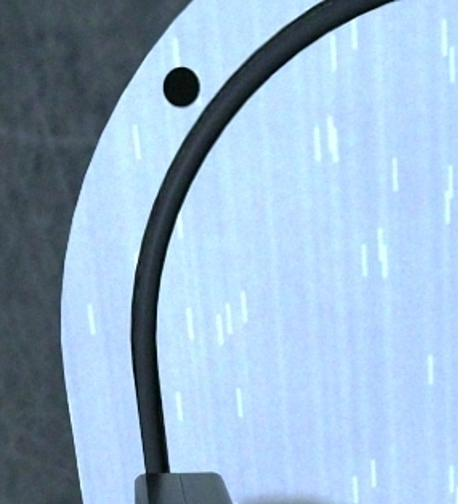

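move([
  [0,0,0,0,0,0,-1,-1,0,0.0317,-0.0082,0.0148,0,0,-0.015,-1,-1,0],
  [0,0,0,0,0,0,-1,-1,0,0.0317,-0.0082,0.0315,0,0,-0.015,-1,-1,0],
  [0,0,0,0,0,0,-1,-1,0,0.0317,-0.004,0.0498,0,0,-0.015,-1,-1,0],
], speed=[0.08,0.04,0.025], blend=[0.003,0.002,0])

move([
  [0,0,0,0,0,0,-1,-1,0,0,-0.004,-0.035,0,0,0,-1,-1,0],
  [0,0,0,0,0,0,-1,-1,0,0.0335,-0.0035,-0.035,0,0,0.04,-1,-1,0],
  [0,0,0,0,0,0,-1,-1,0,0.0335,-0.0035,-0.013,0,0,0.04,-1,-1,0],
  [0,0,0,0,0,0,-1,-1,0,0.0335,0.0005,0.0005,0,0,0.04,-1,-1,0],
], speed=[0.06,0.08,0.04,0.025], blend=[0.003,0.003,0.002,0])

move([
  [0,0,0,0,0,0,-1,-1,0,0,-0.004,-0.035,0,0,0,-1,-1,0],
  [0,0,0,0,0,0,-1,-1,0,0,-0.004,-0.05,0,0,0.08,-1,-1,0],
], speed=0.08, blend=[0.003,0], cameras=["cam_right_wrist"])

zoom_image(camera="cam_right_wrist", region=[280, 0, 480, 220])

Scene clock: 3643.37 s.
left_arm: end_effector_position=(+0.2154, +0.1419, +0.2953) position_measured=233 object_status=3 end_effector_quat_wxyz=(+0.006, +0.101, +0.995, -0.004) | right_arm: end_effector_position=(+0.5004, +0.5508, +0.0282) position_measured=233 object_status=3 end_effector_quat_wxyz=(-0.001, +0.933, -0.360, +0.000)
Joint positions: left_arm=[0.642 -1.002 -0.03 -2.68 -0.039 1.681 2.402] | right_arm=[1.426 1.09 -0.94 -1.267 0.877 1.941 -0.381]
Joint velocities: left_arm=[within noise] | right_arm=[-0.001 0 0 0 -0.001 0.003 -0.005]
Joint torques (N m): left_arm=[0.78 0.76 1.35 25.04 0.55 2.66 -0.2] | right_arm=[-0.5 -45.84 -18.39 15.08 1.36 3.54 -0.22]
External joint torques (N m): left_arm=[0.76 0.19 1.55 0.47 -0.32 0.19 -0.2] | right_arm=[-0.69 5.37 2.1 -1.95 0.64 0.91 -0.22]
Flange force (N): left_arm=[0.9 3.4 -1.1] | right_arm=[1.3 -2.5 10.8]
Hand target: left_arm +0.2170, +0.1423, +0.2959; +0.007, +0.098, +0.995, -0.004 | right_arm +0.4997, +0.5498, +0.0220; +0.000, +0.934, -0.357, +0.000
Off the commanded pose: left_arm 0.002 m, 0 deg | right_arm 0.006 m, 0 deg.
move: off_target (right_arm)

Scene clock: 3645.47 s.
left_arm: end_effector_position=(+0.2154, +0.1419, +0.2953) position_measured=233 object_status=3 end_effector_quat_wxyz=(+0.006, +0.101, +0.995, -0.004) | right_arm: end_effector_position=(+0.5158, +0.5373, +0.0282) position_measured=233 object_status=3 end_effector_quat_wxyz=(-0.001, +0.912, -0.411, +0.000)
Joint positions: left_arm=[0.642 -1.002 -0.03 -2.68 -0.039 1.681 2.402] | right_arm=[1.407 1.104 -0.962 -1.264 0.899 1.932 -0.304]
Joint torques (N m): left_arm=[0.8 0.79 1.29 25.05 0.55 2.66 -0.21] | right_arm=[-0.07 -45.32 -18.59 15.02 1.53 3.28 0.15]
External joint torques (N m): left_arm=[0.77 0.2 1.5 0.49 -0.33 0.18 -0.21] | right_arm=[-0.01 5.58 2.35 -1.43 0.82 0.66 0.15]
Flange force (N): left_arm=[0.7 3.3 -1.1] | right_arm=[-0.6 -5.3 10.7]
Hand target: left_arm +0.2170, +0.1423, +0.2959; +0.007, +0.098, +0.995, -0.004 | right_arm +0.5145, +0.5361, +0.0217; +0.000, +0.910, -0.415, +0.000
Off the commanded pose: left_arm 0.002 m, 0 deg | right_arm 0.007 m, 1 deg.
move: off_target (right_arm)

Scene clock: 3648.37 s.
left_arm: end_effector_position=(+0.2154, +0.1419, +0.2953) position_measured=233 object_status=3 end_effector_quat_wxyz=(+0.006, +0.101, +0.995, -0.004) | right_arm: end_effector_position=(+0.5179, +0.5378, +0.0531) position_measured=233 object_status=3 end_effector_quat_wxyz=(-0.002, +0.853, -0.522, +0.001)
Joint positions: left_arm=[0.642 -1.002 -0.03 -2.68 -0.039 1.681 2.402] | right_arm=[1.424 1.1 -1.02 -1.246 0.921 1.877 -0.057]
Joint velocities: left_arm=[within noise] | right_arm=[0.001 0.001 -0.001 0 0 0 0.004]
Joint torques (N m): left_arm=[0.8 0.8 1.32 25.01 0.55 2.65 -0.21] | right_arm=[-0.42 -48.97 -22.19 16.61 0.96 2.51 0.27]
External joint torques (N m): left_arm=[0.79 0.15 1.55 0.49 -0.32 0.18 -0.21] | right_arm=[-0.58 1.84 -0.6 0.47 0.23 -0.1 0.27]
Flange force (N): left_arm=[1.0 3.3 -1.1] | right_arm=[-2.8 -9.6 1.6]
Hand target: left_arm +0.2170, +0.1423, +0.2959; +0.007, +0.098, +0.995, -0.004 | right_arm +0.5163, +0.5377, +0.0517; +0.000, +0.851, -0.526, +0.000
Off the commanded pose: left_arm 0.002 m, 0 deg | right_arm 0.002 m, 1 deg.
move: done
Images, in order (width x height): cam_right_wrist 672x504.

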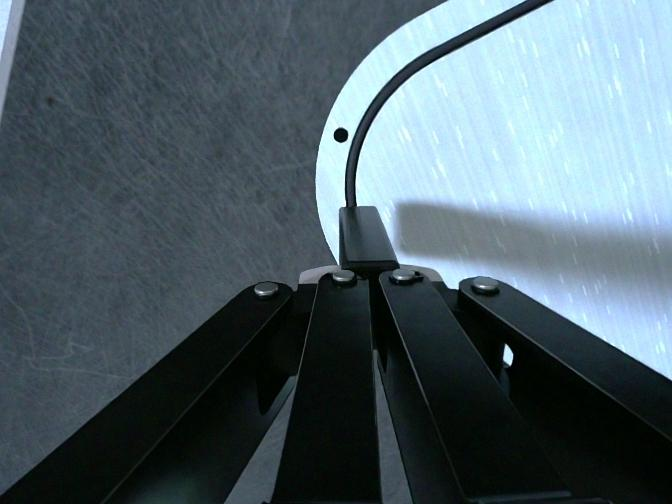

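Scaled by 2.291 from the camera's 672x504 image, which has a finer 960x720 frame.

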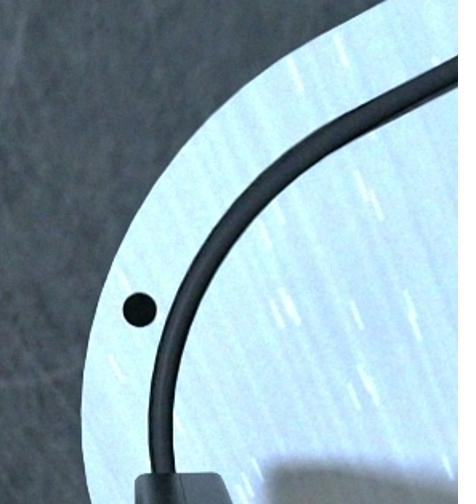

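move([
  [0,0,0,0,0,0,-1,-1,0,0.0333,-0.004,0.0145,0,0,0.03,-1,-1,0],
  [0,0,0,0,0,0,-1,-1,0,0.0333,-0.004,0.0312,0,0,0.03,-1,-1,0],
  [0,0,0,0,0,0,-1,-1,0,0.0346,0,0.0498,0,0,0.03,-1,-1,0],
], speed=[0.08,0.04,0.025], blend=[0.003,0.002,0])

move([
  [0,0,0,0,0,0,-1,-1,0,-0.0013,-0.004,-0.035,0,0,0,-1,-1,0],
  [0,0,0,0,0,0,-1,-1,0,0.032,0.0035,-0.035,0,0,0.09,-1,-1,0],
  [0,0,0,0,0,0,-1,-1,0,0.032,0.0035,-0.013,0,0,0.09,-1,-1,0],
  [0,0,0,0,0,0,-1,-1,0,0.0335,0.0075,0.0005,0,0,0.09,-1,-1,0],
], speed=[0.06,0.08,0.04,0.025], blend=[0.003,0.003,0.002,0])

move([
  [0,0,0,0,0,0,-1,-1,0,-0.002,-0.003,-0.035,0,0,0,-1,-1,0],
  [0,0,0,0,0,0,-1,-1,0,-0.002,-0.003,-0.05,0,0,0.08,-1,-1,0],
], speed=0.08, blend=[0.003,0], cameras=["cam_right_wrist"])

zoom_image(camera="cam_right_wrist", region=[280, 0, 480, 220])

Scene clock: 3673.97 s.
left_arm: end_effector_position=(+0.2154, +0.1419, +0.2953) position_measured=233 object_status=3 end_effector_quat_wxyz=(+0.006, +0.101, +0.995, -0.004) | right_arm: end_effector_position=(+0.5271, +0.5194, +0.0284) position_measured=233 object_status=3 end_effector_quat_wxyz=(-0.001, +0.827, -0.563, +0.000)
Joint positions: left_arm=[0.642 -1.002 -0.03 -2.68 -0.039 1.681 2.402] | right_arm=[1.419 1.128 -1.024 -1.288 0.959 1.91 -0.01]
Joint torques (N m): left_arm=[0.81 0.8 1.34 25.03 0.55 2.66 -0.25] | right_arm=[0.64 -44.21 -19.99 13.37 1.79 3.33 0.09]
External joint torques (N m): left_arm=[0.84 0.14 1.58 0.49 -0.32 0.18 -0.25] | right_arm=[0.69 6.02 2.46 -2.03 1.08 0.72 0.09]
Flange force (N): left_arm=[1.0 3.3 -1.1] | right_arm=[-0.4 1.5 11.5]
Hand target: left_arm +0.2170, +0.1423, +0.2959; +0.007, +0.098, +0.995, -0.004 | right_arm +0.5256, +0.5191, +0.0218; +0.000, +0.825, -0.565, +0.000
Off the commanded pose: left_arm 0.002 m, 0 deg | right_arm 0.007 m, 0 deg.
move: off_target (right_arm)

Scene clock: 3677.07 s.
left_arm: end_effector_position=(+0.2154, +0.1419, +0.2953) position_measured=233 object_status=3 end_effector_quat_wxyz=(+0.006, +0.101, +0.995, -0.004) | right_arm: end_effector_position=(+0.5301, +0.4994, +0.0289) position_measured=233 object_status=3 end_effector_quat_wxyz=(-0.001, +0.740, -0.673, +0.000)
Joint positions: left_arm=[0.642 -1.002 -0.03 -2.68 -0.039 1.681 2.402] | right_arm=[1.457 1.136 -1.083 -1.358 1.012 1.905 0.21]
Joint velocities: left_arm=[within noise] | right_arm=[-0.001 0.001 -0.002 -0.004 0.003 0 0.001]
Joint torques (N m): left_arm=[0.8 0.77 1.35 25.01 0.55 2.66 -0.21] | right_arm=[0.22 -41.89 -19.96 13.39 1.95 3.46 0.18]
External joint torques (N m): left_arm=[0.8 0.23 1.62 0.42 -0.32 0.18 -0.21] | right_arm=[0.23 6.57 4.05 -0.99 1.24 0.89 0.18]
Flange force (N): left_arm=[0.9 3.5 -1.0] | right_arm=[-5.4 -6.1 14.2]
Hand target: left_arm +0.2170, +0.1423, +0.2959; +0.007, +0.098, +0.995, -0.004 | right_arm +0.5286, +0.4988, +0.0215; +0.000, +0.737, -0.676, +0.000
Off the commanded pose: left_arm 0.002 m, 0 deg | right_arm 0.008 m, 1 deg.
move: off_target (right_arm)

Scene clock: 3679.97 s.
left_arm: end_effector_position=(+0.2154, +0.1419, +0.2953) position_measured=233 object_status=3 end_effector_quat_wxyz=(+0.006, +0.101, +0.995, -0.004) | right_arm: end_effector_position=(+0.5319, +0.5001, +0.0528) position_measured=233 object_status=3 end_effector_quat_wxyz=(+0.002, -0.650, +0.760, -0.001)
Joint positions: left_arm=[0.642 -1.002 -0.03 -2.68 -0.039 1.681 2.402] | right_arm=[1.471 1.132 -1.136 -1.344 1.025 1.854 0.461]
Joint velocities: left_arm=[within noise] | right_arm=[0 0 0 -0.001 0 0.001 0.006]
Joint torques (N m): left_arm=[0.78 0.8 1.34 25 0.54 2.66 -0.21] | right_arm=[-0.41 -46.49 -25.05 14.58 0.89 2.44 0.23]
External joint torques (N m): left_arm=[0.79 0.24 1.56 0.42 -0.33 0.18 -0.21] | right_arm=[-0.26 1.53 -0.54 0.69 0.17 -0.12 0.23]
Flange force (N): left_arm=[0.8 3.4 -1.0] | right_arm=[-6.3 -5.0 1.1]
Hand target: left_arm +0.2170, +0.1423, +0.2959; +0.007, +0.098, +0.995, -0.004 | right_arm +0.5303, +0.5001, +0.0515; +0.000, -0.646, +0.763, +0.000
Off the commanded pose: left_arm 0.002 m, 0 deg | right_arm 0.002 m, 1 deg.
move: done
Images, in order (width x height): cam_right_wrist 672x504.

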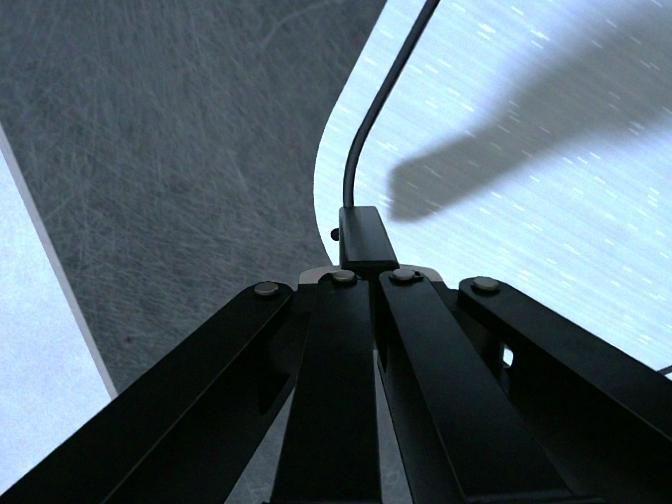

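Scaled by 2.291 from the camera's 672x504 image, which has a finer 960x720 frame.

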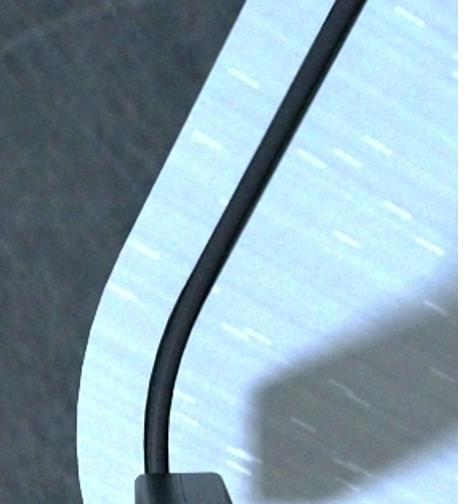

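move([
  [0,0,0,0,0,0,-1,-1,0,0.035,-0.0047,0.0142,0,0,0.045,-1,-1,0],
  [0,0,0,0,0,0,-1,-1,0,0.035,-0.0047,0.0308,0,0,0.045,-1,-1,0],
  [0,0,0,0,0,0,-1,-1,0,0.0383,-0.002,0.0488,0,0,0.045,-1,-1,0],
], speed=[0.08,0.04,0.025], blend=[0.003,0.002,0])

move([
  [0,0,0,0,0,0,-1,-1,0,-0.0033,-0.0026,-0.035,0,0,0,-1,-1,0],
  [0,0,0,0,0,0,-1,-1,0,0.030,0.003,-0.035,0,0,0.08,-1,-1,0],
  [0,0,0,0,0,0,-1,-1,0,0.030,0.003,-0.013,0,0,0.08,-1,-1,0],
  [0,0,0,0,0,0,-1,-1,0,0.0335,0.0055,0.0005,0,0,0.08,-1,-1,0],
], speed=[0.06,0.08,0.04,0.025], blend=[0.003,0.003,0.002,0])

move([
  [0,0,0,0,0,0,-1,-1,0,-0.0035,-0.002,-0.035,0,0,0,-1,-1,0],
  [0,0,0,0,0,0,-1,-1,0,-0.0035,-0.002,-0.05,0,0,0.03,-1,-1,0],
], speed=0.08, blend=[0.003,0], cameras=["cam_right_wrist"])

zoom_image(camera="cam_right_wrist", region=[280, 0, 480, 220])

Scene clock: 3706.57 s.
left_arm: end_effector_position=(+0.2154, +0.1419, +0.2953) position_measured=233 object_status=3 end_effector_quat_wxyz=(+0.006, +0.101, +0.995, -0.004) | right_arm: end_effector_position=(+0.5298, +0.4778, +0.0296) position_measured=233 object_status=3 end_effector_quat_wxyz=(+0.002, -0.593, +0.805, +0.000)
Joint positions: left_arm=[0.642 -1.002 -0.03 -2.68 -0.039 1.681 2.402] | right_arm=[1.507 1.151 -1.153 -1.441 1.077 1.893 0.538]
Joint velocities: left_arm=[within noise] | right_arm=[0.001 -0.001 -0.001 -0.001 0.003 0.003 0]
Joint torques (N m): left_arm=[0.8 0.81 1.29 25.01 0.55 2.66 -0.22] | right_arm=[-0.09 -40.95 -22.6 12.03 1.79 3.13 0.09]
External joint torques (N m): left_arm=[0.82 0.28 1.56 0.37 -0.32 0.17 -0.21] | right_arm=[-0.01 5.19 3.19 -1.01 1.07 0.58 0.09]
Flange force (N): left_arm=[0.8 3.5 -0.9] | right_arm=[-4.0 -2.3 11.5]
Hand target: left_arm +0.2170, +0.1423, +0.2959; +0.007, +0.098, +0.995, -0.004 | right_arm +0.5277, +0.4773, +0.0222; +0.000, -0.591, +0.807, +0.000
Off the commanded pose: left_arm 0.002 m, 0 deg | right_arm 0.008 m, 0 deg.
move: off_target (right_arm)

Scene clock: 3709.57 s.
left_arm: end_effector_position=(+0.2154, +0.1419, +0.2953) position_measured=233 object_status=3 end_effector_quat_wxyz=(+0.006, +0.101, +0.995, -0.004) | right_arm: end_effector_position=(+0.5199, +0.4614, +0.0302) position_measured=233 object_status=3 end_effector_quat_wxyz=(+0.002, -0.489, +0.872, +0.002)
Joint positions: left_arm=[0.642 -1.002 -0.03 -2.68 -0.039 1.681 2.402] | right_arm=[1.571 1.155 -1.207 -1.536 1.125 1.89 0.733]
Joint velocities: left_arm=[within noise] | right_arm=[0.001 -0.001 0 -0.001 0.003 0.004 0]
Joint torques (N m): left_arm=[0.8 0.79 1.35 25.03 0.54 2.66 -0.21] | right_arm=[-0.52 -37.68 -23.13 10.7 1.62 3.21 0.15]
External joint torques (N m): left_arm=[0.79 0.27 1.61 0.42 -0.33 0.18 -0.21] | right_arm=[-0.62 6.02 4 -1.55 0.88 0.67 0.15]
Flange force (N): left_arm=[0.8 3.6 -1.0] | right_arm=[-4.4 -2.1 13.9]
Hand target: left_arm +0.2170, +0.1423, +0.2959; +0.007, +0.098, +0.995, -0.004 | right_arm +0.5185, +0.4591, +0.0220; +0.000, -0.485, +0.874, +0.000
Off the commanded pose: left_arm 0.002 m, 0 deg | right_arm 0.009 m, 1 deg.
move: off_target (right_arm)

Scene clock: 3711.43 s.
left_arm: end_effector_position=(+0.2154, +0.1419, +0.2953) position_measured=233 object_status=3 end_effector_quat_wxyz=(+0.006, +0.101, +0.995, -0.004) | right_arm: end_effector_position=(+0.5222, +0.4594, +0.0520) position_measured=233 object_status=3 end_effector_quat_wxyz=(+0.001, -0.447, +0.895, -0.001)
Joint positions: left_arm=[0.642 -1.002 -0.03 -2.68 -0.039 1.681 2.402] | right_arm=[1.579 1.146 -1.246 -1.526 1.112 1.849 0.832]
Joint velocities: left_arm=[within noise] | right_arm=[-0.001 -0.002 -0.001 0 0.001 -0.001 0.005]
Joint torques (N m): left_arm=[0.81 0.8 1.33 25.04 0.55 2.66 -0.22] | right_arm=[-0.07 -42.24 -28.11 12.81 0.85 2.39 0.15]
External joint torques (N m): left_arm=[0.8 0.21 1.54 0.47 -0.32 0.18 -0.22] | right_arm=[-0.03 0.95 -0.88 0.73 0.12 -0.13 0.15]
Flange force (N): left_arm=[0.8 3.4 -1.1] | right_arm=[-4.5 -0.8 -0.2]
Hand target: left_arm +0.2170, +0.1423, +0.2959; +0.007, +0.098, +0.995, -0.004 | right_arm +0.5207, +0.4603, +0.0520; +0.000, -0.443, +0.896, +0.000
Off the commanded pose: left_arm 0.002 m, 0 deg | right_arm 0.002 m, 0 deg.
move: done
Images, in order (width x height): cam_right_wrist 672x504.

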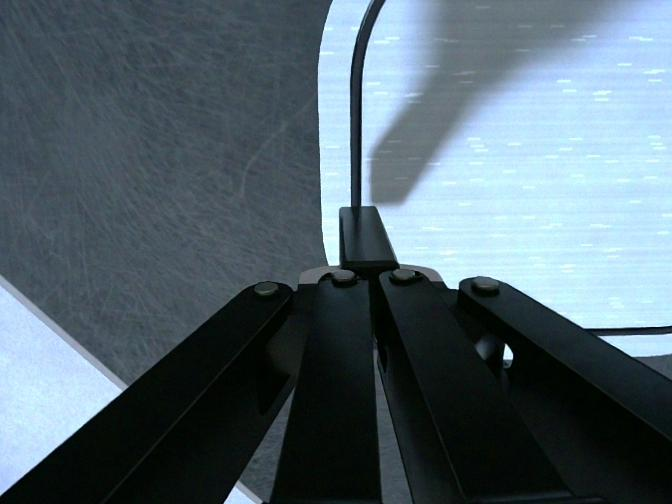

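Scaled by 2.291 from the camera's 672x504 image, which has a finer 960x720 frame.

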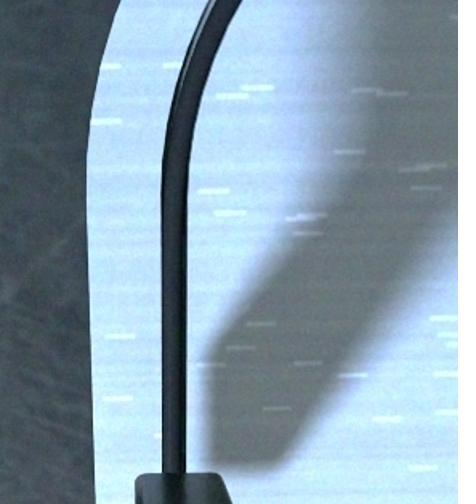

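move([
  [0,0,0,0,0,0,-1,-1,0,0,0,-0.1,0,0,0,-1,-1,0],
  [0,0,0,0,0,0,-1,-1,0,0.1742,0.1187,-0.35,0,0,0,-1,-1,0],
], speed=0.2, blend=[0.02,0], cameras=["cam_right_wrist","cam_high","cam_low"])

Scene clock: 3724.43 s.
left_arm: end_effector_position=(+0.2154, +0.1419, +0.2953) position_measured=233 object_status=3 end_effector_quat_wxyz=(+0.006, +0.101, +0.995, -0.004) | right_arm: end_effector_position=(+0.4023, +0.4220, +0.2629) position_measured=233 object_status=3 end_effector_quat_wxyz=(+0.002, -0.448, +0.894, +0.001)
Joint positions: left_arm=[0.642 -1.002 -0.03 -2.68 -0.039 1.681 2.402] | right_arm=[2.081 0.873 -1.709 -1.802 0.866 1.62 0.887]
Joint velocities: left_arm=[within noise] | right_arm=[-0.001 0.002 0 0 0 -0.005 0.003]
Joint torques (N m): left_arm=[0.8 0.78 1.35 25.03 0.55 2.66 -0.19] | right_arm=[0.09 -23.81 -25.71 15.93 0.63 2.38 0.28]
External joint torques (N m): left_arm=[0.78 0.18 1.56 0.45 -0.32 0.18 -0.19] | right_arm=[0.05 1.15 -0.76 -0.05 -0.15 -0.14 0.28]
Flange force (N): left_arm=[1.0 3.3 -1.0] | right_arm=[2.1 1.4 -0.4]
Hand target: left_arm +0.2170, +0.1423, +0.2959; +0.007, +0.098, +0.995, -0.004 | right_arm +0.4007, +0.4205, +0.2620; +0.000, -0.443, +0.896, +0.000
Off the commanded pose: left_arm 0.002 m, 0 deg | right_arm 0.002 m, 1 deg.
move: done
Images, in order (width x height): cam_high 672x504, cam_low 672x504, cam_right_wrist 672x504.

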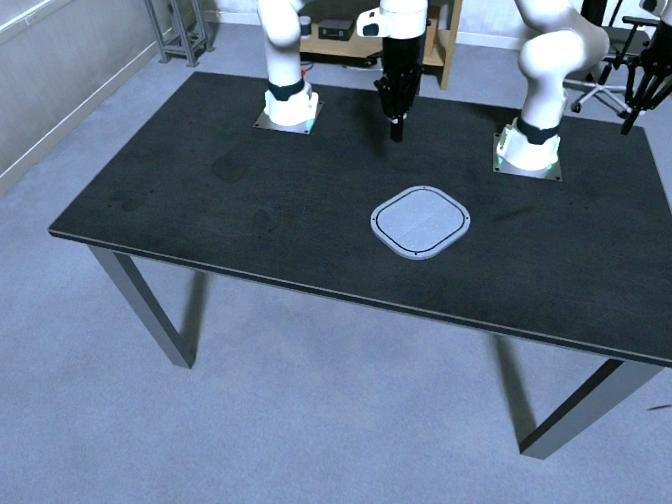

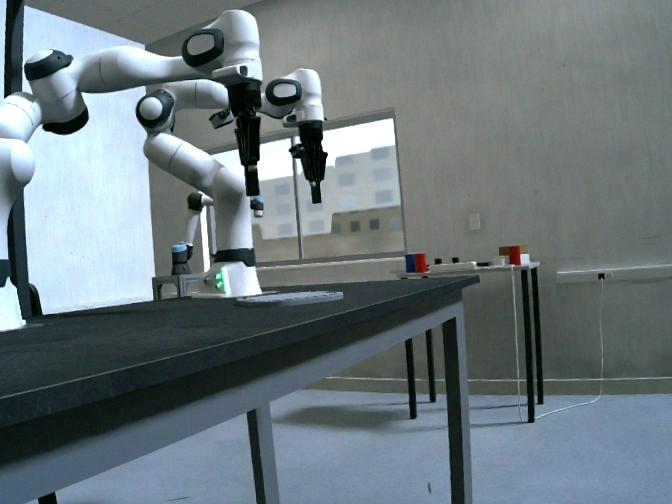

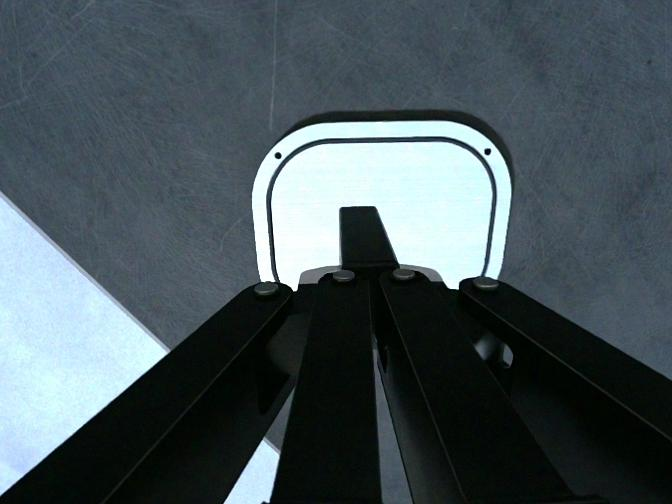

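zoom_image(camera="cam_right_wrist", region=[245, 105, 525, 290])

zoom_image(camera="cam_high", region=[355, 175, 485, 270])

Scaled by 1.800 from the camera's 672x504 image, which has a finer 960x720 frame.

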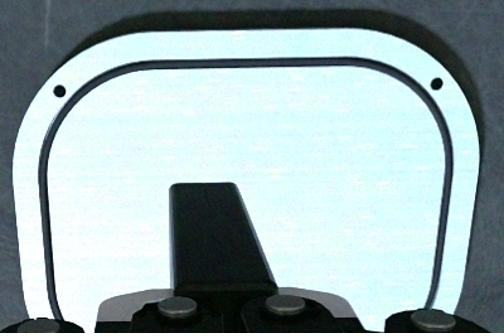

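Scaled by 3.877 from the camera's 672x504 image, which has a finer 960x720 frame.

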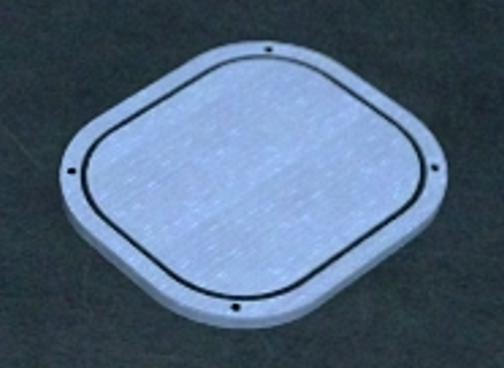

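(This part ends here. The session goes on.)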